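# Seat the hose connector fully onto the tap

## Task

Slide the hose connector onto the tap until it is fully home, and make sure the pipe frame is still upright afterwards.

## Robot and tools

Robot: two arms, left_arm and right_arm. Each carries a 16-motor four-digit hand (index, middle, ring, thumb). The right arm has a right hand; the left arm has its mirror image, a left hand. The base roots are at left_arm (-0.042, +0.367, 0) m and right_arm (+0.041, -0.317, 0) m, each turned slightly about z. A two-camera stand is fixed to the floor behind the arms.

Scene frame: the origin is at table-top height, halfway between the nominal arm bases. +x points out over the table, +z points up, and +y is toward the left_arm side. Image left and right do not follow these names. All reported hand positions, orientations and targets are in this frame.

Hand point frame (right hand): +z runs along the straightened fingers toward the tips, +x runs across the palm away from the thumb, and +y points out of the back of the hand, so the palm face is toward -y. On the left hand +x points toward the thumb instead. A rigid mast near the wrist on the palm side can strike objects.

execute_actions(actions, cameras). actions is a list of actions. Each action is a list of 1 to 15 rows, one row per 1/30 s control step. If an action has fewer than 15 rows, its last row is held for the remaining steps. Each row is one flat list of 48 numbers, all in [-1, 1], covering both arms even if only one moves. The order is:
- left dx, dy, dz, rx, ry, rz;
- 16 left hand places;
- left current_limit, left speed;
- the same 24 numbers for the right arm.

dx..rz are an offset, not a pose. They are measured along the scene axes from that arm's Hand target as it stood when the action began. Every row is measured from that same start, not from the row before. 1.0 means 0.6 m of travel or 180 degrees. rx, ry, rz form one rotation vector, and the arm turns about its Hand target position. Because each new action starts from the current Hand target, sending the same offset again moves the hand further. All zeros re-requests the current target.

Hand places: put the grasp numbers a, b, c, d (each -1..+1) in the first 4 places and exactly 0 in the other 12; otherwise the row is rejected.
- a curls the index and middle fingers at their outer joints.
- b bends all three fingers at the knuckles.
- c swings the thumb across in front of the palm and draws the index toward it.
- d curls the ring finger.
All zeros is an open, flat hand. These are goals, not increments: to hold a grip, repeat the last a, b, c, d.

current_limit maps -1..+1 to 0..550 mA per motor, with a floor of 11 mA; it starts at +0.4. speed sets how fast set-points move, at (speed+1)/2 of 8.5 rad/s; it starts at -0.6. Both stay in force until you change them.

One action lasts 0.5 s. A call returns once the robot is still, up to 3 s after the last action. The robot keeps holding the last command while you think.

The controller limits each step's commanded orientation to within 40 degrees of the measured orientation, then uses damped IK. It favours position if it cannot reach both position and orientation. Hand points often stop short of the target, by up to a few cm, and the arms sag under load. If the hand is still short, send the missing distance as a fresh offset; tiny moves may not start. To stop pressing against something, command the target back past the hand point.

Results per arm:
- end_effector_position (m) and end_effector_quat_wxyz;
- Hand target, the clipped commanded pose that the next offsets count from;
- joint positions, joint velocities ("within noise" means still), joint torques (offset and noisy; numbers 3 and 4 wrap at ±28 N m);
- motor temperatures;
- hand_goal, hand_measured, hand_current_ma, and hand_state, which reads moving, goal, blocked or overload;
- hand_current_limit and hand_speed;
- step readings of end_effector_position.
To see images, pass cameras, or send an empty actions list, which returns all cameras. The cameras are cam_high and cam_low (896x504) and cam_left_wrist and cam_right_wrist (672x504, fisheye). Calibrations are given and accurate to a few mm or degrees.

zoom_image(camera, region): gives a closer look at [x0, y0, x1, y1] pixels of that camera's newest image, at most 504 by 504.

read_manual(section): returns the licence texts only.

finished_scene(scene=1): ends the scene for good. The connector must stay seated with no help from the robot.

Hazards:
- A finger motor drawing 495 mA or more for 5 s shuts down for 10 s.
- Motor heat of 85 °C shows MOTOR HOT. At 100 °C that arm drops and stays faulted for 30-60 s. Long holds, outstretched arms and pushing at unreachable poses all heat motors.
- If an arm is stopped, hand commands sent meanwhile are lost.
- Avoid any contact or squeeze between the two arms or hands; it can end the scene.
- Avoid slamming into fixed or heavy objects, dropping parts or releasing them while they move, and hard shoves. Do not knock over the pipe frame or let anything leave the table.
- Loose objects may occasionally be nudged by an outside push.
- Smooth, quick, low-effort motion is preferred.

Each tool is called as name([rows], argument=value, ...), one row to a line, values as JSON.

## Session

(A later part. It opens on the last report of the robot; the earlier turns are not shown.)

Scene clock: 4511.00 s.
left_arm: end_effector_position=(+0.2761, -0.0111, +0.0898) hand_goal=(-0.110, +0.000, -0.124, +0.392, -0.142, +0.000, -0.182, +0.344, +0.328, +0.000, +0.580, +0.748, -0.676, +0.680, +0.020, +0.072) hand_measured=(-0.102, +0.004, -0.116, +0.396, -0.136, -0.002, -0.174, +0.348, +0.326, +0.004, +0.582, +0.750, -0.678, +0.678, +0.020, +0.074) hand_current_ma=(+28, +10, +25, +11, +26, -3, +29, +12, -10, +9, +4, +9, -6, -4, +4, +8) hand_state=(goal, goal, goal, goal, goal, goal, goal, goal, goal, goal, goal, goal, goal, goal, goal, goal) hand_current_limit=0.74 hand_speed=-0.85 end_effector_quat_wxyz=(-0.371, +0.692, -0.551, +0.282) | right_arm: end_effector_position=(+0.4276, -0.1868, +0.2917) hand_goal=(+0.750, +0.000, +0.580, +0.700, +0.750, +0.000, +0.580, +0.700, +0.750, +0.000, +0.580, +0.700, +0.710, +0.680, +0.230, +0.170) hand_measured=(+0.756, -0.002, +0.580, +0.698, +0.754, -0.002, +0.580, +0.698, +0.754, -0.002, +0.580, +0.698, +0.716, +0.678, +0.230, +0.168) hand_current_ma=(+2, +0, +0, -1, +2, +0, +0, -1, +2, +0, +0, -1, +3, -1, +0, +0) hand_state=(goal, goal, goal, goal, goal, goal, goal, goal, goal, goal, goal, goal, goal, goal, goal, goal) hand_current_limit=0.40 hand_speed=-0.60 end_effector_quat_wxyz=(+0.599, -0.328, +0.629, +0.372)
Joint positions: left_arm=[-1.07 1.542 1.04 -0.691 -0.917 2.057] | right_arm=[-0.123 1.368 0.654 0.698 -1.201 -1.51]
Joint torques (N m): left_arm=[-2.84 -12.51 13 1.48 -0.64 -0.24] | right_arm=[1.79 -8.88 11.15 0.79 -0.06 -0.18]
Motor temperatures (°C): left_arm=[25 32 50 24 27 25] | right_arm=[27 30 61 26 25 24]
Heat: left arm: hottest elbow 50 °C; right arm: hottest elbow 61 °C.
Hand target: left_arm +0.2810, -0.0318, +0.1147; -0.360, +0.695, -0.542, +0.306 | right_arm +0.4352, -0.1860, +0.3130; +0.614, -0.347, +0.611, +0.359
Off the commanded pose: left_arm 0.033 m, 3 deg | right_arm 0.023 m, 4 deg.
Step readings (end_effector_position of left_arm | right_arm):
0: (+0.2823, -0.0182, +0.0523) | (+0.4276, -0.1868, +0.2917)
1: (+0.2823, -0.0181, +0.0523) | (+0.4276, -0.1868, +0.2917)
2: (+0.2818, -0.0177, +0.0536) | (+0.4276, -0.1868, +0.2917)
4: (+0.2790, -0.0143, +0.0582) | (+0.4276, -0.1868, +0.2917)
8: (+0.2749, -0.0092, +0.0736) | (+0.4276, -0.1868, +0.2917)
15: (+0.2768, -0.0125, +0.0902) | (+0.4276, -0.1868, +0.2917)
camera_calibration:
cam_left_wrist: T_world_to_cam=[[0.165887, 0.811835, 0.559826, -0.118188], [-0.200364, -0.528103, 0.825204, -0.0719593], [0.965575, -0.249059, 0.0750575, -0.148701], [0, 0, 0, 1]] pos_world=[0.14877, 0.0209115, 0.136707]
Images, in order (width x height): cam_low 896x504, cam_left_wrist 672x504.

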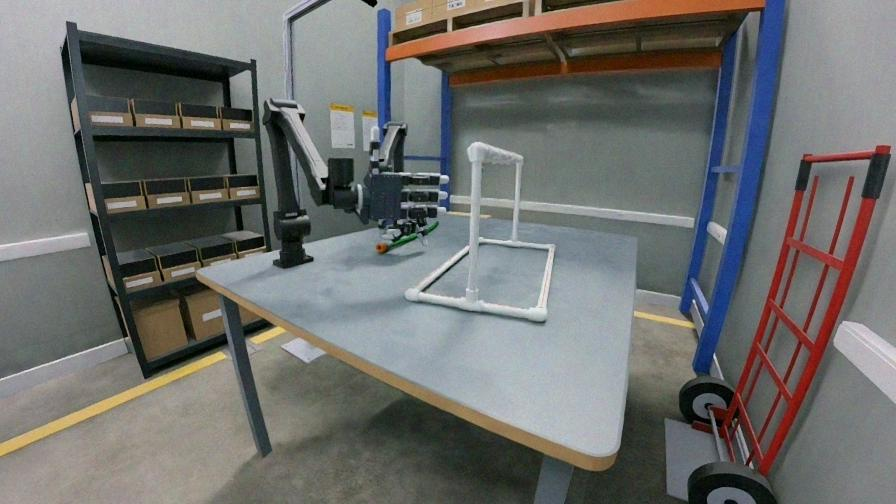

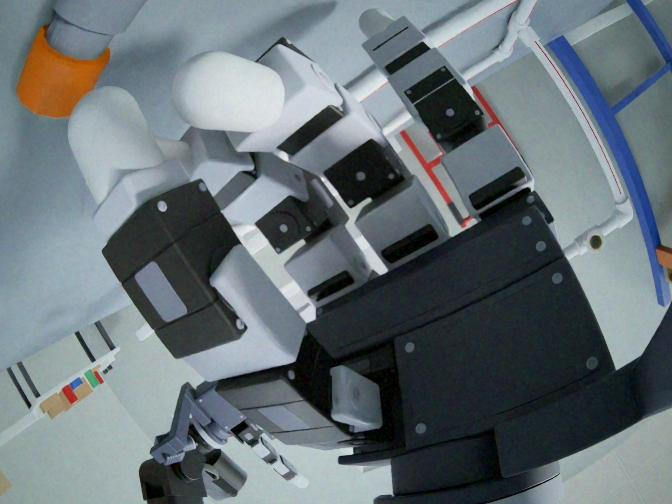

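execute_actions([
  [[-0.0442,-0.0203,-0.0245,0,0,0,0.55,0.1,0.84,-0.5,0,0,0,0,0,0,0,0,0,0,0,0,0.4,-0.6,0,0,0,0,0,0,0,0,0,0,0,0,0,0,0,0,0,0,0,0,0,0,0.4,-0.6]],
], cameras=["cam_low","cam_left_wrist"])

Scene clock: 4760.93 s.
left_arm: end_effector_position=(+0.2465, -0.0292, +0.0873) hand_goal=(+0.326, +0.000, -0.296, +0.198, +0.338, +0.000, -0.320, +0.154, +1.000, +0.000, +1.000, +1.000, -0.662, +0.680, +0.020, -0.018) hand_measured=(+0.318, +0.004, -0.290, +0.202, +0.332, -0.002, -0.314, +0.158, +0.976, +0.004, +0.992, +0.996, -0.664, +0.678, +0.020, -0.016) hand_current_ma=(-33, +9, +21, +11, -26, -3, +23, +12, -104, +8, -25, -12, -6, -4, +2, +8) hand_state=(goal, goal, goal, goal, goal, goal, goal, goal, blocked, goal, goal, goal, goal, goal, goal, goal) hand_current_limit=0.40 hand_speed=-0.60 end_effector_quat_wxyz=(-0.365, +0.689, -0.553, +0.293) | right_arm: end_effector_position=(+0.4276, -0.1868, +0.2917) hand_goal=(+0.750, +0.000, +0.580, +0.700, +0.750, +0.000, +0.580, +0.700, +0.750, +0.000, +0.580, +0.700, +0.710, +0.680, +0.230, +0.170) hand_measured=(+0.756, -0.002, +0.580, +0.698, +0.754, -0.002, +0.580, +0.698, +0.754, -0.002, +0.580, +0.698, +0.716, +0.678, +0.230, +0.168) hand_current_ma=(+2, +0, +0, -1, +2, +0, +0, -1, +2, +0, +0, -1, +3, -1, +0, +0) hand_state=(goal, goal, goal, goal, goal, goal, goal, goal, goal, goal, goal, goal, goal, goal, goal, goal) hand_current_limit=0.40 hand_speed=-0.60 end_effector_quat_wxyz=(+0.599, -0.328, +0.629, +0.372)
Joint positions: left_arm=[-1.146 1.547 1.04 -0.739 -0.936 1.967] | right_arm=[-0.123 1.368 0.654 0.698 -1.201 -1.51]
Joint torques (N m): left_arm=[-1.79 -10.7 12.4 1.36 -0.95 -0.35] | right_arm=[1.49 -9.41 11.18 0.77 -0.09 -0.18]
Motor temperatures (°C): left_arm=[25 34 57 24 27 25] | right_arm=[27 31 61 26 25 24]
Heat: left arm: hottest elbow 57 °C; right arm: hottest elbow 61 °C.
Hand target: left_arm +0.2545, -0.0440, +0.0999; -0.360, +0.695, -0.542, +0.306 | right_arm +0.4352, -0.1860, +0.3130; +0.614, -0.347, +0.611, +0.359
Off the commanded pose: left_arm 0.021 m, 2 deg | right_arm 0.023 m, 4 deg.
Step readings (end_effector_position of left_arm | right_arm):
0: (+0.2760, -0.0111, +0.0898) | (+0.4276, -0.1868, +0.2917)
1: (+0.2759, -0.0112, +0.0898) | (+0.4276, -0.1868, +0.2917)
2: (+0.2748, -0.0114, +0.0897) | (+0.4276, -0.1868, +0.2917)
4: (+0.2706, -0.0132, +0.0897) | (+0.4276, -0.1868, +0.2917)
8: (+0.2551, -0.0234, +0.0893) | (+0.4276, -0.1868, +0.2917)
15: (+0.2464, -0.0292, +0.0881) | (+0.4276, -0.1868, +0.2917)
camera_calibration:
cam_left_wrist: T_world_to_cam=[[0.177052, 0.818114, 0.547121, -0.0986385], [-0.216884, -0.509806, 0.832502, -0.0813869], [0.960007, -0.266057, 0.0871736, -0.124649], [0, 0, 0, 1]] pos_world=[0.119477, 0.0060422, 0.132588]
Images, in order (width x height): cam_low 896x504, cam_left_wrist 672x504.

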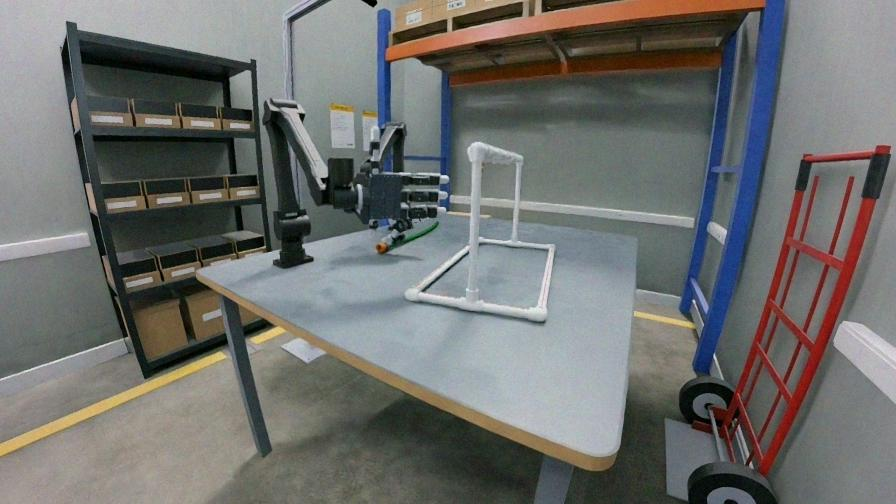

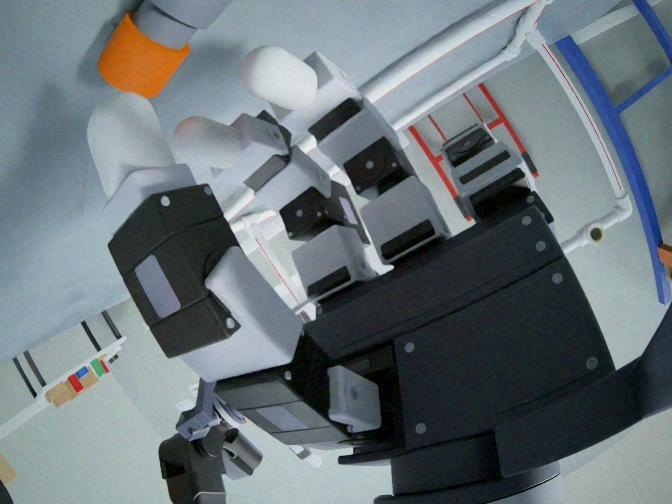

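execute_actions([
  [[0,-0.006,-0.042,0,0,0,0.55,0.03,0.84,-0.5,0,0,0,0,0,0,0,0,0,0,0,0,0.4,-0.6,0,0,0,0,0,0,0,0,0,0,0,0,0,0,0,0,0,0,0,0,0,0,0.4,-0.6]],
  [[0,-0.004,-0.036,0,0,0,0.55,0.03,0.84,-0.5,0,0,0,0,0,0,0,0,0,0,0,0,0.4,-0.6,0,0,0,0,0,0,0,0,0,0,0,0,0,0,0,0,0,0,0,0,0,0,0.4,-0.6]],
], cameras=["cam_low","cam_left_wrist"])

Scene clock: 4782.60 s.
left_arm: end_effector_position=(+0.2532, -0.0424, +0.0516) hand_goal=(+0.420, +0.000, -0.318, +0.184, +0.460, +0.000, -0.306, +0.154, +1.000, +0.000, +1.000, +1.000, -0.662, +0.680, +0.020, -0.032) hand_measured=(+0.410, +0.004, -0.312, +0.188, +0.452, -0.002, -0.308, +0.158, +0.976, +0.002, +0.992, +0.996, -0.662, +0.678, +0.020, -0.030) hand_current_ma=(-38, +9, +19, +11, -34, -3, -4, +11, -101, +8, -25, -12, -2, -4, +2, +8) hand_state=(goal, goal, goal, goal, goal, goal, goal, goal, blocked, goal, goal, goal, goal, goal, goal, goal) hand_current_limit=0.40 hand_speed=-0.60 end_effector_quat_wxyz=(-0.364, +0.692, -0.549, +0.296) | right_arm: end_effector_position=(+0.4276, -0.1868, +0.2917) hand_goal=(+0.750, +0.000, +0.580, +0.700, +0.750, +0.000, +0.580, +0.700, +0.750, +0.000, +0.580, +0.700, +0.710, +0.680, +0.230, +0.170) hand_measured=(+0.756, -0.002, +0.580, +0.698, +0.754, -0.002, +0.580, +0.698, +0.754, -0.002, +0.580, +0.698, +0.716, +0.678, +0.230, +0.168) hand_current_ma=(+2, +0, +0, -1, +2, +0, +0, -1, +2, +0, +0, -1, +3, -1, +0, +0) hand_state=(goal, goal, goal, goal, goal, goal, goal, goal, goal, goal, goal, goal, goal, goal, goal, goal) hand_current_limit=0.40 hand_speed=-0.60 end_effector_quat_wxyz=(+0.599, -0.328, +0.629, +0.372)
Joint positions: left_arm=[-1.146 1.632 1.033 -0.646 -0.938 1.955] | right_arm=[-0.123 1.368 0.654 0.698 -1.201 -1.51]
Joint torques (N m): left_arm=[-2.2 -11.75 8.9 2.29 -0.95 -0.33] | right_arm=[2.02 -9.29 11.23 0.79 -0.07 -0.16]
Motor temperatures (°C): left_arm=[25 33 56 24 28 25] | right_arm=[27 31 61 26 25 24]
Heat: left arm: hottest elbow 56 °C; right arm: hottest elbow 61 °C.
Hand target: left_arm +0.2544, -0.0500, +0.0530; -0.360, +0.695, -0.543, +0.305 | right_arm +0.4352, -0.1860, +0.3130; +0.614, -0.347, +0.611, +0.359
Off the commanded pose: left_arm 0.008 m, 1 deg | right_arm 0.023 m, 4 deg.
Step readings (end_effector_position of left_arm | right_arm):
0: (+0.2465, -0.0292, +0.0873) | (+0.4276, -0.1868, +0.2917)
1: (+0.2465, -0.0292, +0.0871) | (+0.4276, -0.1868, +0.2917)
2: (+0.2465, -0.0292, +0.0866) | (+0.4276, -0.1868, +0.2917)
4: (+0.2476, -0.0307, +0.0839) | (+0.4276, -0.1868, +0.2917)
8: (+0.2493, -0.0342, +0.0735) | (+0.4276, -0.1868, +0.2917)
15: (+0.2498, -0.0352, +0.0670) | (+0.4276, -0.1868, +0.2917)
16: (+0.2499, -0.0355, +0.0670) | (+0.4276, -0.1868, +0.2917)
17: (+0.2503, -0.0363, +0.0671) | (+0.4276, -0.1868, +0.2917)
19: (+0.2519, -0.0397, +0.0659) | (+0.4276, -0.1868, +0.2917)
23: (+0.2538, -0.0436, +0.0592) | (+0.4276, -0.1868, +0.2917)
30: (+0.2530, -0.0420, +0.0514) | (+0.4276, -0.1868, +0.2917)
camera_calibration:
cam_left_wrist: T_world_to_cam=[[0.16853, 0.824635, 0.539976, -0.0666459], [-0.216905, -0.503358, 0.836411, -0.0567713], [0.961535, -0.258084, 0.0940362, -0.131929], [0, 0, 0, 1]] pos_world=[0.125773, -0.00766657, 0.0958774]
Images, in order (width x height): cam_low 896x504, cam_left_wrist 672x504.

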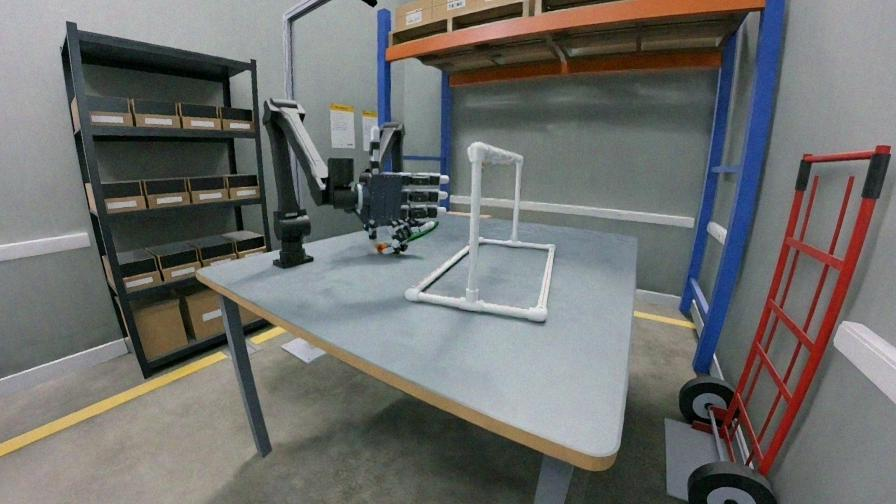

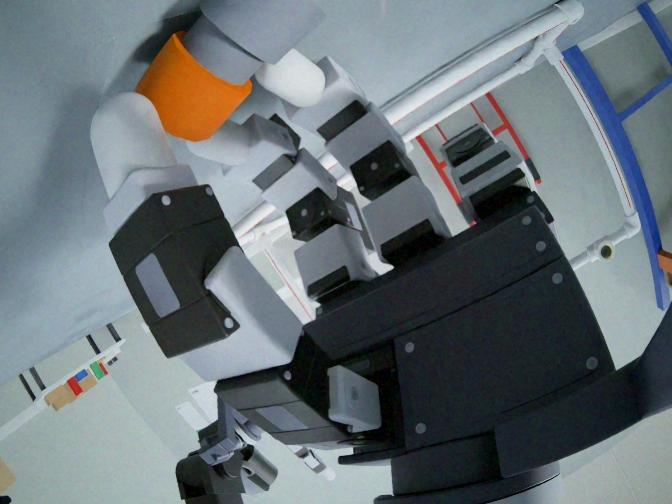

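execute_actions([
  [[0.035,0,-0.02,0,0,0,0.55,0.03,0.84,-0.5,0,0,0,0,0,0,0,0,0,0,0,0,0.4,-0.6,0,0,0,0,0,0,0,0,0,0,0,0,0,0,0,0,0,0,0,0,0,0,0.4,-0.6]],
  [[0.055,0,0,0,0,0,0.55,0.03,0.84,-0.5,0,0,0,0,0,0,0,0,0,0,0,0,0.4,-0.6,0,0,0,0,0,0,0,0,0,0,0,0,0,0,0,0,0,0,0,0,0,0,0.4,-0.6]],
], cameras=["cam_high","cam_low","cam_left_wrist"])

Scene clock: 4804.50 s.
left_arm: end_effector_position=(+0.2918, -0.0435, +0.0403) hand_goal=(+0.420, +0.000, -0.318, +0.184, +0.460, +0.000, -0.306, +0.154, +1.000, +0.000, +1.000, +1.000, -0.662, +0.680, +0.020, -0.032) hand_measured=(+0.392, +0.000, -0.338, +0.174, +0.424, -0.002, -0.346, +0.136, +0.976, +0.002, +0.992, +0.996, -0.660, +0.680, +0.020, -0.030) hand_current_ma=(-114, +0, -76, -35, -156, -3, -160, -66, -100, +8, -25, -12, +4, -3, +2, +8) hand_state=(blocked, goal, goal, goal, blocked, goal, blocked, goal, blocked, goal, goal, goal, goal, goal, goal, goal) hand_current_limit=0.40 hand_speed=-0.60 end_effector_quat_wxyz=(-0.358, +0.693, -0.548, +0.304) | right_arm: end_effector_position=(+0.4276, -0.1868, +0.2917) hand_goal=(+0.750, +0.000, +0.580, +0.700, +0.750, +0.000, +0.580, +0.700, +0.750, +0.000, +0.580, +0.700, +0.710, +0.680, +0.230, +0.170) hand_measured=(+0.756, -0.002, +0.580, +0.698, +0.754, -0.002, +0.580, +0.698, +0.754, -0.002, +0.580, +0.698, +0.716, +0.678, +0.230, +0.168) hand_current_ma=(+2, +0, +0, -1, +2, +0, +0, -1, +2, +0, +0, -1, +3, -1, +0, +0) hand_state=(goal, goal, goal, goal, goal, goal, goal, goal, goal, goal, goal, goal, goal, goal, goal, goal) hand_current_limit=0.40 hand_speed=-0.60 end_effector_quat_wxyz=(+0.599, -0.328, +0.629, +0.372)
Joint positions: left_arm=[-1.07 1.672 1.038 -0.493 -0.903 2.08] | right_arm=[-0.123 1.368 0.654 0.698 -1.201 -1.51]
Joint torques (N m): left_arm=[0.03 -10.52 11.36 2.44 -0.76 -0.08] | right_arm=[1.44 -9 11.15 0.79 -0.07 -0.19]
Motor temperatures (°C): left_arm=[25 33 55 24 28 25] | right_arm=[27 31 61 26 25 24]
Heat: left arm: hottest elbow 55 °C; right arm: hottest elbow 61 °C.
Hand target: left_arm +0.3084, -0.0499, +0.0410; -0.360, +0.695, -0.542, +0.305 | right_arm +0.4352, -0.1860, +0.3130; +0.614, -0.347, +0.611, +0.359
Off the commanded pose: left_arm 0.018 m, 1 deg | right_arm 0.023 m, 4 deg.
Step readings (end_effector_position of left_arm | right_arm):
0: (+0.2532, -0.0424, +0.0516) | (+0.4276, -0.1868, +0.2917)
1: (+0.2533, -0.0426, +0.0516) | (+0.4276, -0.1868, +0.2917)
2: (+0.2539, -0.0438, +0.0517) | (+0.4276, -0.1868, +0.2917)
4: (+0.2574, -0.0473, +0.0507) | (+0.4276, -0.1868, +0.2917)
8: (+0.2633, -0.0499, +0.0447) | (+0.4276, -0.1868, +0.2917)
15: (+0.2665, -0.0496, +0.0433) | (+0.4276, -0.1868, +0.2917)
16: (+0.2667, -0.0496, +0.0433) | (+0.4276, -0.1868, +0.2917)
17: (+0.2674, -0.0496, +0.0430) | (+0.4276, -0.1868, +0.2917)
19: (+0.2710, -0.0493, +0.0418) | (+0.4276, -0.1868, +0.2917)
23: (+0.2835, -0.0459, +0.0404) | (+0.4276, -0.1868, +0.2917)
30: (+0.2917, -0.0435, +0.0406) | (+0.4276, -0.1868, +0.2917)
camera_calibration:
cam_left_wrist: T_world_to_cam=[[0.172021, 0.833127, 0.52565, -0.0662719], [-0.224625, -0.486373, 0.844384, -0.0369819], [0.959141, -0.263326, 0.103475, -0.168152], [0, 0, 0, 1]] pos_world=[0.164375, -0.007053, 0.0834624]
Images, in order (width x height): cam_high 896x504, cam_low 896x504, cam_left_wrist 672x504.

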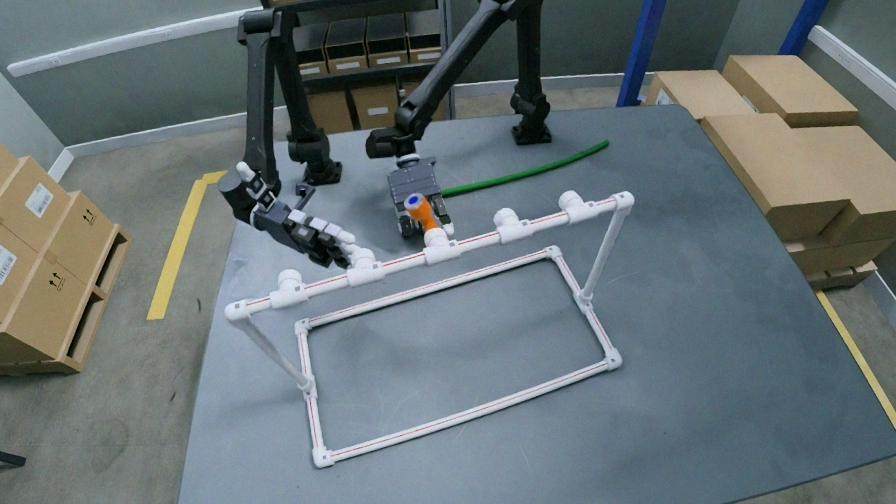

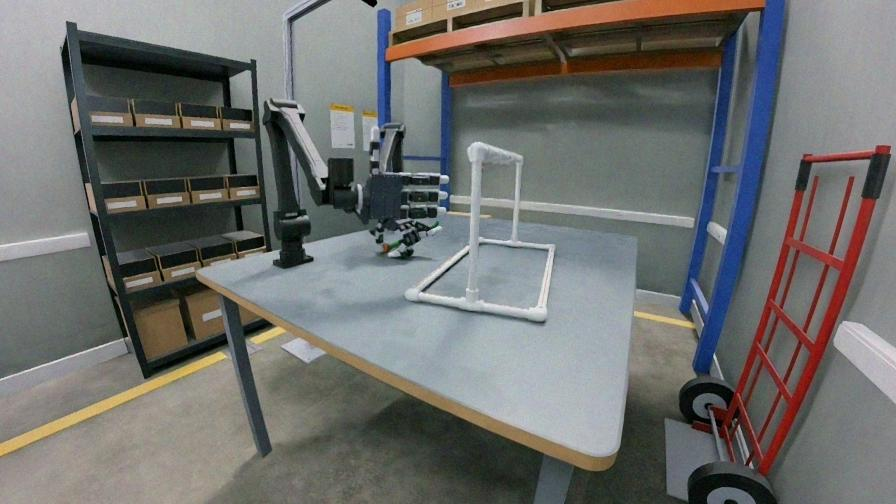

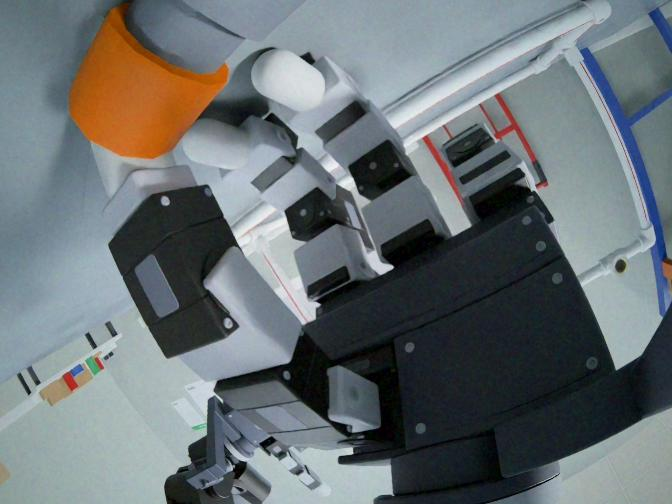

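zoom_image(camera="cam_low", region=[340, 180, 480, 290])

zoom_image(camera="cam_left_wrist", region=[40, 0, 360, 240])

zoom_image(camera="cam_high", region=[360, 140, 500, 250])

Scaled by 3.600 from the camera's 896x504 image, which has a finer 1280x720 frame.

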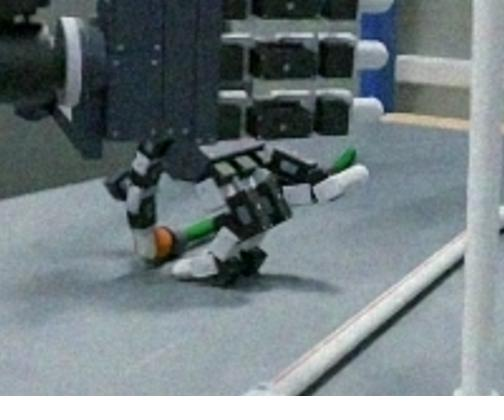

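Scaled by 1.575 from the camera's 672x504 image, which has a finer 960x720 frame.

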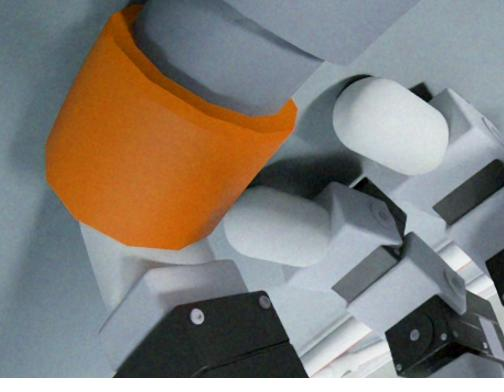

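Scaled by 3.600 from the camera's 896x504 image, which has a finer 1280x720 frame.

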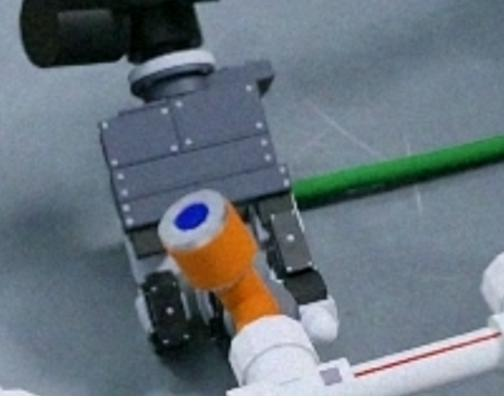

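execute_actions([
  [[0,0,0.09,0,0,0,0.55,0.03,0.84,-0.5,0,0,0,0,0,0,0,0,0,0,0,0,0.4,-0.6,0,0,0,0,0,0,0,0,0,0,0,0,0,0,0,0,0,0,0,0,0,0,0.4,-0.6]],
  [[-0.085,0.075,0,0,0,0,0.55,0.03,0.84,-0.5,0,0,0,0,0,0,0,0,0,0,0,0,0.4,-0.6,0,0,0,0,0,0,0,0,0,0,0,0,0,0,0,0,0,0,0,0,0,0,0.4,-0.6]],
  [[0,-0.025,-0.03,0,0,0,0.55,0.03,0.84,-0.5,0,0,0,0,0,0,0,0,0,0,0,0,0.4,-0.6,0,0,0,0,0,0,0,0,0,0,0,0,0,0,0,0,0,0,0,0,0,0,0.4,-0.6]],
], cameras=["cam_low","cam_left_wrist"])

Scene clock: 4883.13 s.
left_arm: end_effector_position=(+0.2545, -0.0052, +0.0684) hand_goal=(+0.420, +0.000, -0.318, +0.184, +0.460, +0.000, -0.306, +0.154, +1.000, +0.000, +1.000, +1.000, -0.662, +0.680, +0.020, -0.032) hand_measured=(+0.410, +0.000, -0.320, +0.182, +0.452, -0.002, -0.308, +0.152, +0.976, +0.002, +0.992, +0.996, -0.660, +0.680, +0.020, -0.030) hand_current_ma=(-36, +1, -4, -7, -32, -3, -5, -8, -99, +7, -25, -12, +7, +3, +2, +8) hand_state=(goal, goal, goal, goal, goal, goal, goal, goal, blocked, goal, goal, goal, goal, goal, goal, goal) hand_current_limit=0.40 hand_speed=-0.60 end_effector_quat_wxyz=(-0.367, +0.692, -0.551, +0.289) | right_arm: end_effector_position=(+0.4276, -0.1868, +0.2917) hand_goal=(+0.750, +0.000, +0.580, +0.700, +0.750, +0.000, +0.580, +0.700, +0.750, +0.000, +0.580, +0.700, +0.710, +0.680, +0.230, +0.170) hand_measured=(+0.756, -0.002, +0.580, +0.698, +0.754, -0.002, +0.580, +0.698, +0.754, -0.002, +0.580, +0.698, +0.716, +0.678, +0.230, +0.168) hand_current_ma=(+2, +0, +0, -1, +2, +0, +0, -1, +2, +0, +0, -1, +3, -1, +0, +0) hand_state=(goal, goal, goal, goal, goal, goal, goal, goal, goal, goal, goal, goal, goal, goal, goal, goal) hand_current_limit=0.40 hand_speed=-0.60 end_effector_quat_wxyz=(+0.599, -0.328, +0.629, +0.372)
Joint positions: left_arm=[-1.105 1.531 0.962 -0.646 -0.925 2.014] | right_arm=[-0.123 1.368 0.654 0.698 -1.201 -1.51]
Joint torques (N m): left_arm=[-2.73 -10.81 10.44 2.24 -0.96 -0.29] | right_arm=[1.2 -9.58 11.26 0.69 -0.06 -0.18]
Motor temperatures (°C): left_arm=[25 32 55 24 28 25] | right_arm=[27 31 61 26 25 24]
Heat: left arm: hottest elbow 55 °C; right arm: hottest elbow 61 °C.
Hand target: left_arm +0.2574, -0.0200, +0.0770; -0.360, +0.695, -0.543, +0.305 | right_arm +0.4352, -0.1860, +0.3130; +0.614, -0.347, +0.611, +0.359
Off the commanded pose: left_arm 0.017 m, 2 deg | right_arm 0.023 m, 4 deg.
Step readings (end_effector_position of left_arm | right_arm):
0: (+0.2918, -0.0435, +0.0403) | (+0.4276, -0.1868, +0.2917)
1: (+0.2919, -0.0436, +0.0405) | (+0.4276, -0.1868, +0.2917)
2: (+0.2919, -0.0438, +0.0411) | (+0.4276, -0.1868, +0.2917)
4: (+0.2914, -0.0428, +0.0436) | (+0.4276, -0.1868, +0.2917)
8: (+0.2917, -0.0378, +0.0525) | (+0.4276, -0.1868, +0.2917)
15: (+0.2941, -0.0378, +0.0675) | (+0.4276, -0.1868, +0.2917)
16: (+0.2940, -0.0378, +0.0677) | (+0.4276, -0.1868, +0.2917)
17: (+0.2936, -0.0369, +0.0688) | (+0.4276, -0.1868, +0.2917)
19: (+0.2884, -0.0279, +0.0702) | (+0.4276, -0.1868, +0.2917)
23: (+0.2692, -0.0023, +0.0760) | (+0.4276, -0.1868, +0.2917)
30: (+0.2603, +0.0001, +0.0857) | (+0.4276, -0.1868, +0.2917)
31: (+0.2601, +0.0001, +0.0857) | (+0.4276, -0.1868, +0.2917)
32: (+0.2598, -0.0004, +0.0858) | (+0.4276, -0.1868, +0.2917)
34: (+0.2581, -0.0024, +0.0848) | (+0.4276, -0.1868, +0.2917)
38: (+0.2556, -0.0044, +0.0769) | (+0.4276, -0.1868, +0.2917)
45: (+0.2544, -0.0050, +0.0684) | (+0.4276, -0.1868, +0.2917)
camera_calibration:
cam_left_wrist: T_world_to_cam=[[0.170055, 0.817657, 0.550016, -0.107887], [-0.207866, -0.515823, 0.831094, -0.0539038], [0.963262, -0.255662, 0.0822449, -0.124712], [0, 0, 0, 1]] pos_world=[0.127273, 0.0285254, 0.114396]
Images, in order (width x height): cam_low 896x504, cam_left_wrist 672x504.

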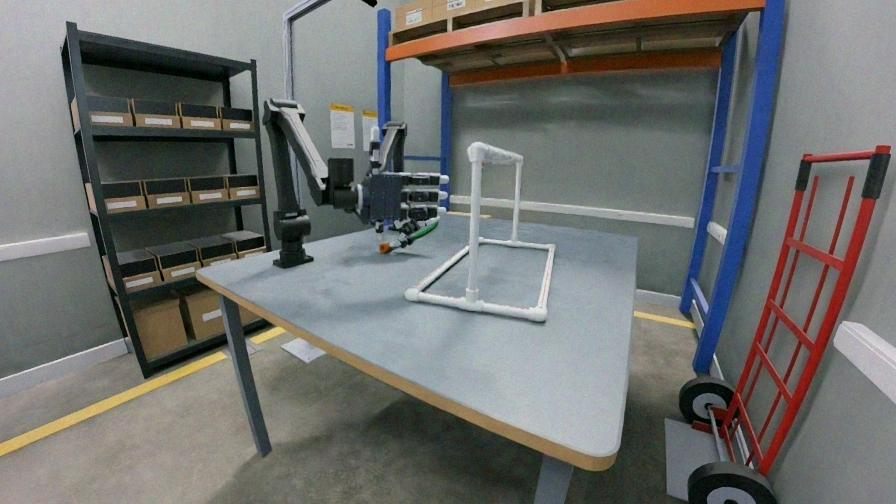

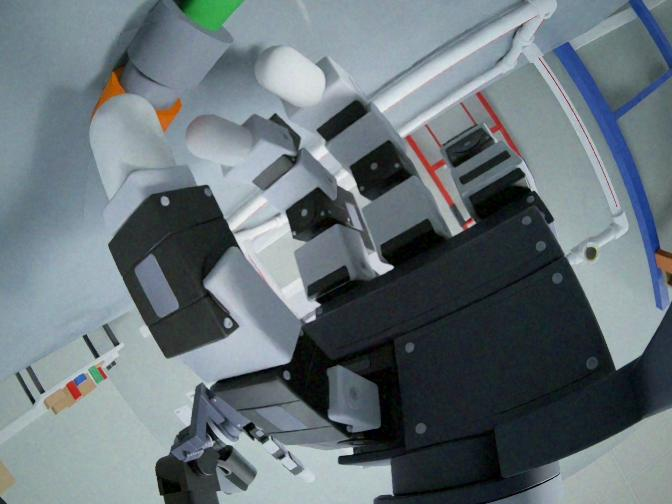

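execute_actions([
  [[0,0.005,-0.05,0,0,0,0.55,0.05,0.84,-0.5,0,0,0,0,0,0,0,0,0,0,0,0,0.4,-0.6,0,0,0,0,0,0,0,0,0,0,0,0,0,0,0,0,0,0,0,0,0,0,0.4,-0.6]],
], cameras=["cam_low","cam_left_wrist"])

Scene clock: 4904.67 s.
left_arm: end_effector_position=(+0.2562, -0.0080, +0.0436) hand_goal=(+0.394, +0.000, -0.312, +0.188, +0.426, +0.000, -0.310, +0.154, +1.000, +0.000, +1.000, +1.000, -0.662, +0.680, +0.020, -0.028) hand_measured=(+0.392, +0.000, -0.314, +0.186, +0.424, -0.002, -0.308, +0.152, +0.976, +0.002, +0.992, +0.996, -0.660, +0.680, +0.020, -0.030) hand_current_ma=(-4, +1, -5, -7, -4, -3, +7, -8, -99, +7, -25, -12, +7, +3, +2, -6) hand_state=(goal, goal, goal, goal, goal, goal, goal, goal, blocked, goal, goal, goal, goal, goal, goal, goal) hand_current_limit=0.40 hand_speed=-0.60 end_effector_quat_wxyz=(-0.365, +0.693, -0.547, +0.295) | right_arm: end_effector_position=(+0.4276, -0.1868, +0.2917) hand_goal=(+0.750, +0.000, +0.580, +0.700, +0.750, +0.000, +0.580, +0.700, +0.750, +0.000, +0.580, +0.700, +0.710, +0.680, +0.230, +0.170) hand_measured=(+0.756, -0.002, +0.580, +0.698, +0.754, -0.002, +0.580, +0.698, +0.754, -0.002, +0.580, +0.698, +0.716, +0.678, +0.230, +0.168) hand_current_ma=(+2, +0, +0, -1, +2, +0, +0, -1, +2, +0, +0, -1, +3, -1, +0, +0) hand_state=(goal, goal, goal, goal, goal, goal, goal, goal, goal, goal, goal, goal, goal, goal, goal, goal) hand_current_limit=0.40 hand_speed=-0.60 end_effector_quat_wxyz=(+0.599, -0.328, +0.629, +0.372)
Joint positions: left_arm=[-1.105 1.573 0.93 -0.557 -0.925 2.013] | right_arm=[-0.123 1.368 0.654 0.698 -1.201 -1.51]
Joint torques (N m): left_arm=[-2.49 -10.99 8.91 2.32 -0.9 -0.29] | right_arm=[1.44 -9.17 11.25 0.81 -0.07 -0.16]
Motor temperatures (°C): left_arm=[25 32 55 24 29 25] | right_arm=[27 31 61 26 25 24]
Heat: left arm: hottest elbow 55 °C; right arm: hottest elbow 61 °C.
Hand target: left_arm +0.2574, -0.0171, +0.0472; -0.360, +0.695, -0.542, +0.306 | right_arm +0.4352, -0.1860, +0.3130; +0.614, -0.347, +0.611, +0.359
Off the commanded pose: left_arm 0.010 m, 1 deg | right_arm 0.023 m, 4 deg.
Step readings (end_effector_position of left_arm | right_arm):
0: (+0.2545, -0.0052, +0.0685) | (+0.4276, -0.1868, +0.2917)
1: (+0.2545, -0.0053, +0.0685) | (+0.4276, -0.1868, +0.2917)
2: (+0.2552, -0.0063, +0.0684) | (+0.4276, -0.1868, +0.2917)
4: (+0.2572, -0.0099, +0.0667) | (+0.4276, -0.1868, +0.2917)
8: (+0.2579, -0.0113, +0.0554) | (+0.4276, -0.1868, +0.2917)
15: (+0.2557, -0.0072, +0.0433) | (+0.4276, -0.1868, +0.2917)
camera_calibration:
cam_left_wrist: T_world_to_cam=[[0.165166, 0.82494, 0.54055, -0.090371], [-0.213674, -0.50513, 0.836174, -0.0331142], [0.962841, -0.253609, 0.0928382, -0.125379], [0, 0, 0, 1]] pos_world=[0.128571, 0.0260265, 0.0881792]
Images, in order (width x height): cam_low 896x504, cam_left_wrist 672x504.

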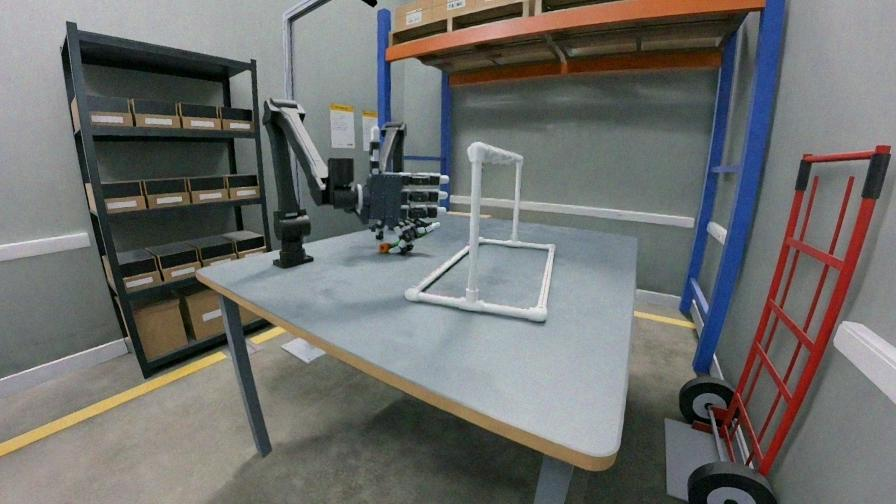

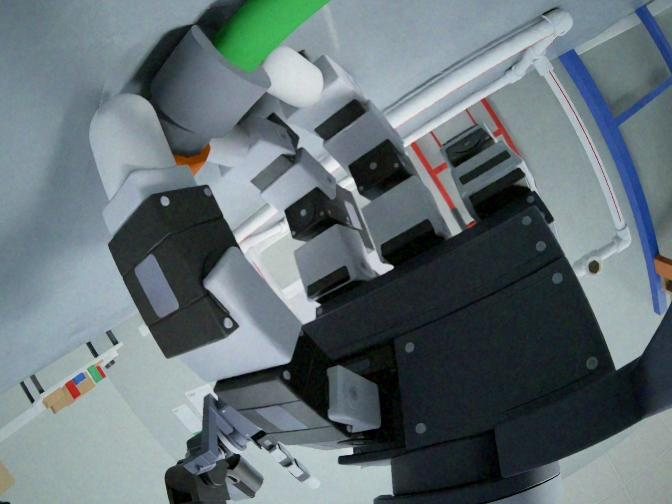

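execute_actions([
  [[0,0,0,0,0,0,0.55,0.2,0.84,-0.5,0,0,0,0,0,0,0,0,0,0,0,0,0.6,-0.8,0,0,0,0,0,0,0,0,0,0,0,0,0,0,0,0,0,0,0,0,0,0,0.4,-0.6]],
  [[0,0,0,0,0,0,0.55,0.35,0.84,-0.5,0,0,0,0,0,0,0,0,0,0,0,0,0.7,-0.8,0,0,0,0,0,0,0,0,0,0,0,0,0,0,0,0,0,0,0,0,0,0,0.4,-0.6]],
], cameras=["cam_low","cam_left_wrist"])

Scene clock: 4921.67 s.
left_arm: end_effector_position=(+0.2568, -0.0080, +0.0440) hand_goal=(-0.012, +0.000, -0.222, +0.248, -0.100, +0.000, -0.370, +0.154, +0.716, +0.000, +1.000, +1.000, -0.662, +0.680, +0.020, +0.032) hand_measured=(+0.082, +0.000, -0.204, +0.250, +0.138, -0.002, -0.318, +0.164, +0.708, +0.002, +0.992, +0.996, -0.654, +0.684, +0.082, +0.062) hand_current_ma=(+451, +0, +68, +7, +467, -3, +221, +37, -28, +7, -25, -12, +30, +12, +357, +161) hand_state=(blocked, goal, goal, goal, blocked, goal, blocked, goal, goal, goal, goal, goal, goal, goal, blocked, blocked) hand_current_limit=0.70 hand_speed=-0.80 end_effector_quat_wxyz=(-0.366, +0.693, -0.546, +0.295) | right_arm: end_effector_position=(+0.4276, -0.1868, +0.2917) hand_goal=(+0.750, +0.000, +0.580, +0.700, +0.750, +0.000, +0.580, +0.700, +0.750, +0.000, +0.580, +0.700, +0.710, +0.680, +0.230, +0.170) hand_measured=(+0.756, -0.002, +0.580, +0.698, +0.754, -0.002, +0.580, +0.698, +0.754, -0.002, +0.580, +0.698, +0.716, +0.678, +0.230, +0.168) hand_current_ma=(+2, +0, +0, -1, +2, +0, +0, -1, +2, +0, +0, -1, +3, -1, +0, +0) hand_state=(goal, goal, goal, goal, goal, goal, goal, goal, goal, goal, goal, goal, goal, goal, goal, goal) hand_current_limit=0.40 hand_speed=-0.60 end_effector_quat_wxyz=(+0.599, -0.328, +0.629, +0.372)
Joint positions: left_arm=[-1.105 1.573 0.93 -0.556 -0.929 2.013] | right_arm=[-0.123 1.368 0.654 0.698 -1.201 -1.51]
Joint torques (N m): left_arm=[-2.43 -10.93 8.91 2.3 -0.74 -0.28] | right_arm=[1.14 -9.47 11.19 0.9 -0.09 -0.19]
Motor temperatures (°C): left_arm=[25 32 55 24 29 25] | right_arm=[27 31 61 26 25 24]
Heat: left arm: hottest elbow 55 °C; right arm: hottest elbow 61 °C.
Hand target: left_arm +0.2574, -0.0171, +0.0472; -0.360, +0.695, -0.542, +0.306 | right_arm +0.4352, -0.1860, +0.3130; +0.614, -0.347, +0.611, +0.359
Off the commanded pose: left_arm 0.010 m, 1 deg | right_arm 0.023 m, 4 deg.
Step readings (end_effector_position of left_arm | right_arm):
0: (+0.2562, -0.0080, +0.0436) | (+0.4276, -0.1868, +0.2917)
1: (+0.2562, -0.0080, +0.0436) | (+0.4276, -0.1868, +0.2917)
2: (+0.2562, -0.0080, +0.0436) | (+0.4276, -0.1868, +0.2917)
4: (+0.2567, -0.0078, +0.0439) | (+0.4276, -0.1868, +0.2917)
8: (+0.2568, -0.0080, +0.0440) | (+0.4276, -0.1868, +0.2917)
15: (+0.2568, -0.0080, +0.0440) | (+0.4276, -0.1868, +0.2917)
16: (+0.2568, -0.0080, +0.0440) | (+0.4276, -0.1868, +0.2917)
17: (+0.2568, -0.0080, +0.0440) | (+0.4276, -0.1868, +0.2917)
19: (+0.2568, -0.0080, +0.0440) | (+0.4276, -0.1868, +0.2917)
23: (+0.2568, -0.0080, +0.0440) | (+0.4276, -0.1868, +0.2917)
30: (+0.2568, -0.0080, +0.0440) | (+0.4276, -0.1868, +0.2917)
camera_calibration:
cam_left_wrist: T_world_to_cam=[[0.16233, 0.825042, 0.541253, -0.0899952], [-0.215973, -0.50552, 0.835347, -0.0326132], [0.962811, -0.252498, 0.0961259, -0.126094], [0, 0, 0, 1]] pos_world=[0.12897, 0.0259248, 0.0880744]
Images, in order (width x height): cam_low 896x504, cam_left_wrist 672x504.

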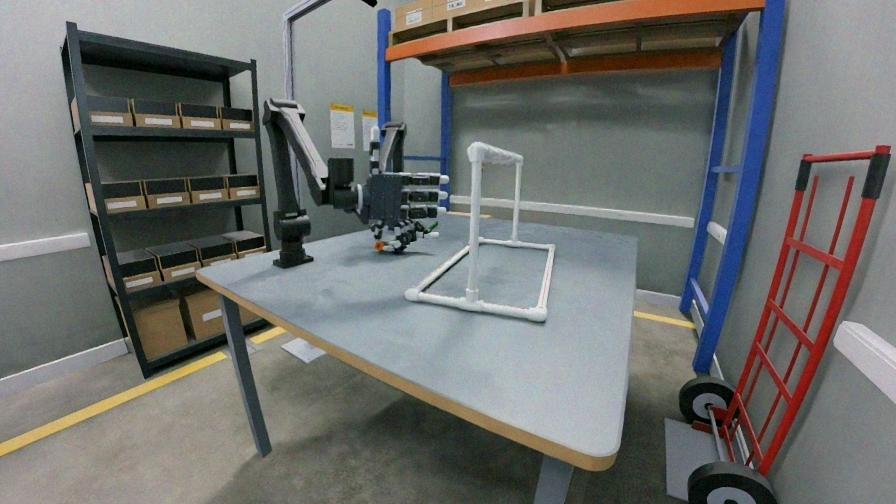

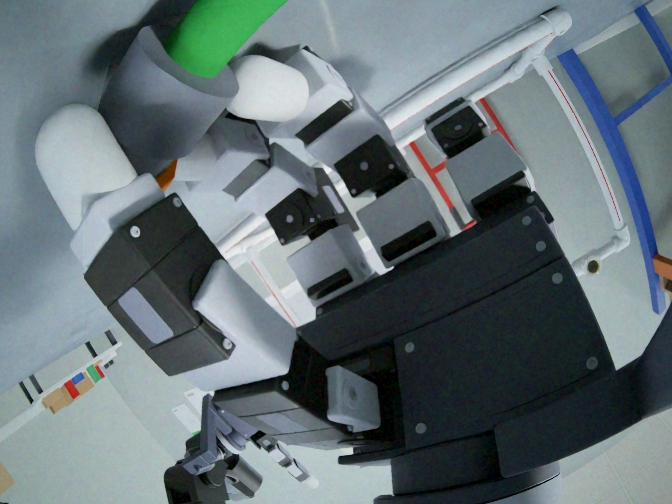

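execute_actions([
  [[0,0,0.05,0,0,0,0.55,0.42,0.84,-0.5,0,0,0,0,0,0,0,0,0,0,0,0,0.76,-0.8,0,0,0,0,0,0,0,0,0,0,0,0,0,0,0,0,0,0,0,0,0,0,0.4,-0.6]],
  [[0,0,0.06,0,0,0,0.55,0.45,0.84,-0.5,0,0,0,0,0,0,0,0,0,0,0,0,0.76,-0.8,0,0,0,0,0,0,0,0,0,0,0,0,0,0,0,0,0,0,0,0,0,0,0.4,-0.6]],
], cameras=["cam_low","cam_left_wrist"])

Scene clock: 4930.73 s.
left_arm: end_effector_position=(+0.2502, +0.0039, +0.0870) hand_goal=(-0.146, +0.000, -0.192, +0.268, -0.274, +0.000, -0.390, +0.154, +0.566, +0.000, +1.000, +1.000, -0.662, +0.680, +0.020, +0.052) hand_measured=(+0.048, +0.010, -0.166, +0.276, -0.264, -0.002, -0.380, +0.158, +0.558, +0.002, +0.992, +0.996, -0.682, +0.678, +0.076, +0.076) hand_current_ma=(+484, +33, +99, +26, +41, -3, +32, +11, -26, +7, -24, -12, -77, -5, +314, +129) hand_state=(blocked, goal, blocked, goal, goal, goal, goal, goal, goal, goal, goal, goal, goal, goal, blocked, blocked) hand_current_limit=0.76 hand_speed=-0.80 end_effector_quat_wxyz=(-0.371, +0.690, -0.554, +0.281) | right_arm: end_effector_position=(+0.4276, -0.1868, +0.2917) hand_goal=(+0.750, +0.000, +0.580, +0.700, +0.750, +0.000, +0.580, +0.700, +0.750, +0.000, +0.580, +0.700, +0.710, +0.680, +0.230, +0.170) hand_measured=(+0.756, -0.002, +0.580, +0.698, +0.754, -0.002, +0.580, +0.698, +0.754, -0.002, +0.580, +0.698, +0.716, +0.678, +0.230, +0.168) hand_current_ma=(+2, +0, +0, -1, +2, +0, +0, -1, +2, +0, +0, -1, +3, -1, +0, +0) hand_state=(goal, goal, goal, goal, goal, goal, goal, goal, goal, goal, goal, goal, goal, goal, goal, goal) hand_current_limit=0.40 hand_speed=-0.60 end_effector_quat_wxyz=(+0.599, -0.328, +0.629, +0.372)
Joint positions: left_arm=[-1.105 1.489 0.975 -0.72 -0.927 2.013] | right_arm=[-0.123 1.368 0.654 0.698 -1.201 -1.51]
Joint torques (N m): left_arm=[-2.49 -11.63 13.2 1.36 -0.75 -0.27] | right_arm=[1.79 -9.11 11.19 0.91 -0.03 -0.19]
Motor temperatures (°C): left_arm=[25 32 55 24 28 25] | right_arm=[27 31 61 26 25 24]
Heat: left arm: hottest elbow 55 °C; right arm: hottest elbow 61 °C.
Hand target: left_arm +0.2574, -0.0170, +0.1131; -0.360, +0.695, -0.543, +0.305 | right_arm +0.4352, -0.1860, +0.3130; +0.614, -0.347, +0.611, +0.359
Off the commanded pose: left_arm 0.034 m, 3 deg | right_arm 0.023 m, 4 deg.
Step readings (end_effector_position of left_arm | right_arm):
0: (+0.2568, -0.0080, +0.0440) | (+0.4276, -0.1868, +0.2917)
1: (+0.2568, -0.0080, +0.0440) | (+0.4276, -0.1868, +0.2917)
2: (+0.2567, -0.0078, +0.0439) | (+0.4276, -0.1868, +0.2917)
4: (+0.2552, -0.0050, +0.0435) | (+0.4276, -0.1868, +0.2917)
8: (+0.2523, +0.0005, +0.0462) | (+0.4276, -0.1868, +0.2917)
15: (+0.2510, +0.0029, +0.0512) | (+0.4276, -0.1868, +0.2917)
16: (+0.2508, +0.0032, +0.0513) | (+0.4276, -0.1868, +0.2917)
17: (+0.2503, +0.0040, +0.0520) | (+0.4276, -0.1868, +0.2917)
19: (+0.2485, +0.0070, +0.0556) | (+0.4276, -0.1868, +0.2917)
23: (+0.2480, +0.0079, +0.0717) | (+0.4276, -0.1868, +0.2917)
30: (+0.2505, +0.0032, +0.0873) | (+0.4276, -0.1868, +0.2917)
camera_calibration:
cam_left_wrist: T_world_to_cam=[[0.172605, 0.808064, 0.563241, -0.126477], [-0.201394, -0.530791, 0.823226, -0.0664615], [0.964182, -0.255526, 0.0711224, -0.11899], [0, 0, 0, 1]] pos_world=[0.123173, 0.0365196, 0.134413]
Images, in order (width x height): cam_low 896x504, cam_left_wrist 672x504.

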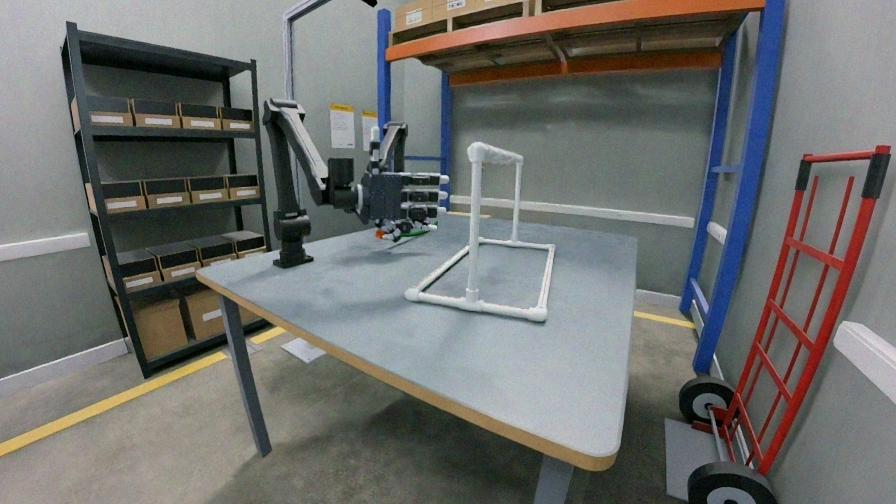

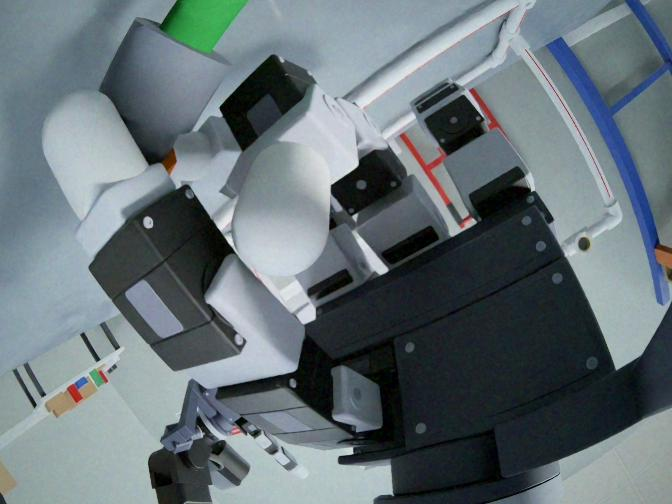

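execute_actions([
  [[0.005,0,0.08,0,0,0,0.55,0.45,0.84,-0.5,0,0,0,0,0,0,0,0,0,0,0,0,0.76,-0.8,0,0,0,0,0,0,0,0,0,0,0,0,0,0,0,0,0,0,0,0,0,0,0.4,-0.6]],
], cameras=["cam_low","cam_left_wrist"])

Scene clock: 4940.93 s.
left_arm: end_effector_position=(+0.2522, -0.0003, +0.1349) hand_goal=(-0.146, +0.000, -0.192, +0.268, -0.274, +0.000, -0.390, +0.154, +0.566, +0.000, +1.000, +1.000, -0.662, +0.680, +0.020, +0.052) hand_measured=(+0.044, +0.014, -0.166, +0.276, -0.264, -0.002, -0.382, +0.156, +0.558, +0.002, +0.992, +0.996, -0.684, +0.678, +0.076, +0.076) hand_current_ma=(+484, +46, +102, +27, +41, -3, +31, +9, -27, +7, -24, -12, -86, -10, +313, +129) hand_state=(blocked, goal, blocked, goal, goal, goal, goal, goal, goal, goal, goal, goal, blocked, goal, blocked, blocked) hand_current_limit=0.76 hand_speed=-0.80 end_effector_quat_wxyz=(-0.369, +0.691, -0.553, +0.284) | right_arm: end_effector_position=(+0.4276, -0.1868, +0.2917) hand_goal=(+0.750, +0.000, +0.580, +0.700, +0.750, +0.000, +0.580, +0.700, +0.750, +0.000, +0.580, +0.700, +0.710, +0.680, +0.230, +0.170) hand_measured=(+0.756, -0.002, +0.580, +0.698, +0.754, -0.002, +0.580, +0.698, +0.754, -0.002, +0.580, +0.698, +0.716, +0.678, +0.230, +0.168) hand_current_ma=(+2, +0, +0, -1, +2, +0, +0, -1, +2, +0, +0, -1, +3, -1, +0, +0) hand_state=(goal, goal, goal, goal, goal, goal, goal, goal, goal, goal, goal, goal, goal, goal, goal, goal) hand_current_limit=0.40 hand_speed=-0.60 end_effector_quat_wxyz=(+0.599, -0.328, +0.629, +0.372)
Joint positions: left_arm=[-1.105 1.438 1.058 -0.844 -0.926 2.014] | right_arm=[-0.123 1.368 0.654 0.698 -1.201 -1.51]
Joint torques (N m): left_arm=[-1.9 -11.16 13.97 1.43 -0.73 -0.19] | right_arm=[1.44 -9.47 11.25 0.91 -0.08 -0.19]
Motor temperatures (°C): left_arm=[25 32 57 24 28 25] | right_arm=[27 31 61 26 25 24]
Heat: left arm: hottest elbow 57 °C; right arm: hottest elbow 61 °C.
Hand target: left_arm +0.2604, -0.0170, +0.1610; -0.360, +0.695, -0.543, +0.305 | right_arm +0.4352, -0.1860, +0.3130; +0.614, -0.347, +0.611, +0.359
Off the commanded pose: left_arm 0.032 m, 3 deg | right_arm 0.023 m, 4 deg.
Step readings (end_effector_position of left_arm | right_arm):
0: (+0.2502, +0.0039, +0.0870) | (+0.4276, -0.1868, +0.2917)
1: (+0.2502, +0.0039, +0.0872) | (+0.4276, -0.1868, +0.2917)
2: (+0.2497, +0.0046, +0.0883) | (+0.4276, -0.1868, +0.2917)
4: (+0.2487, +0.0063, +0.0929) | (+0.4276, -0.1868, +0.2917)
8: (+0.2495, +0.0048, +0.1138) | (+0.4276, -0.1868, +0.2917)
15: (+0.2528, -0.0015, +0.1353) | (+0.4276, -0.1868, +0.2917)
camera_calibration:
cam_left_wrist: T_world_to_cam=[[0.172092, 0.811901, 0.557854, -0.1495], [-0.204738, -0.524457, 0.826454, -0.107246], [0.96357, -0.25644, 0.0759726, -0.125993], [0, 0, 0, 1]] pos_world=[0.125173, 0.0328232, 0.181605]
Images, in order (width x height): cam_low 896x504, cam_left_wrist 672x504.

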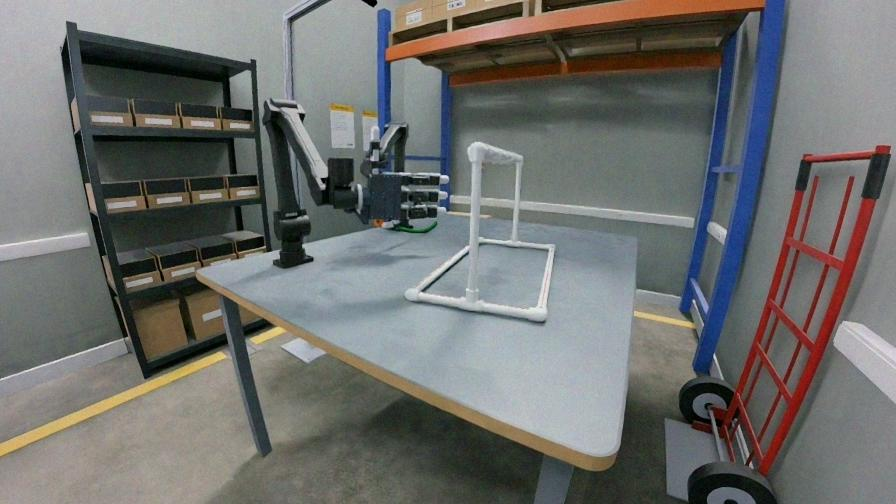

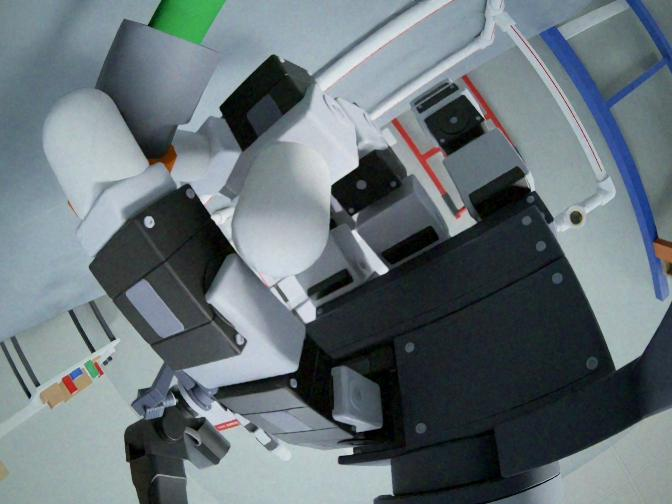

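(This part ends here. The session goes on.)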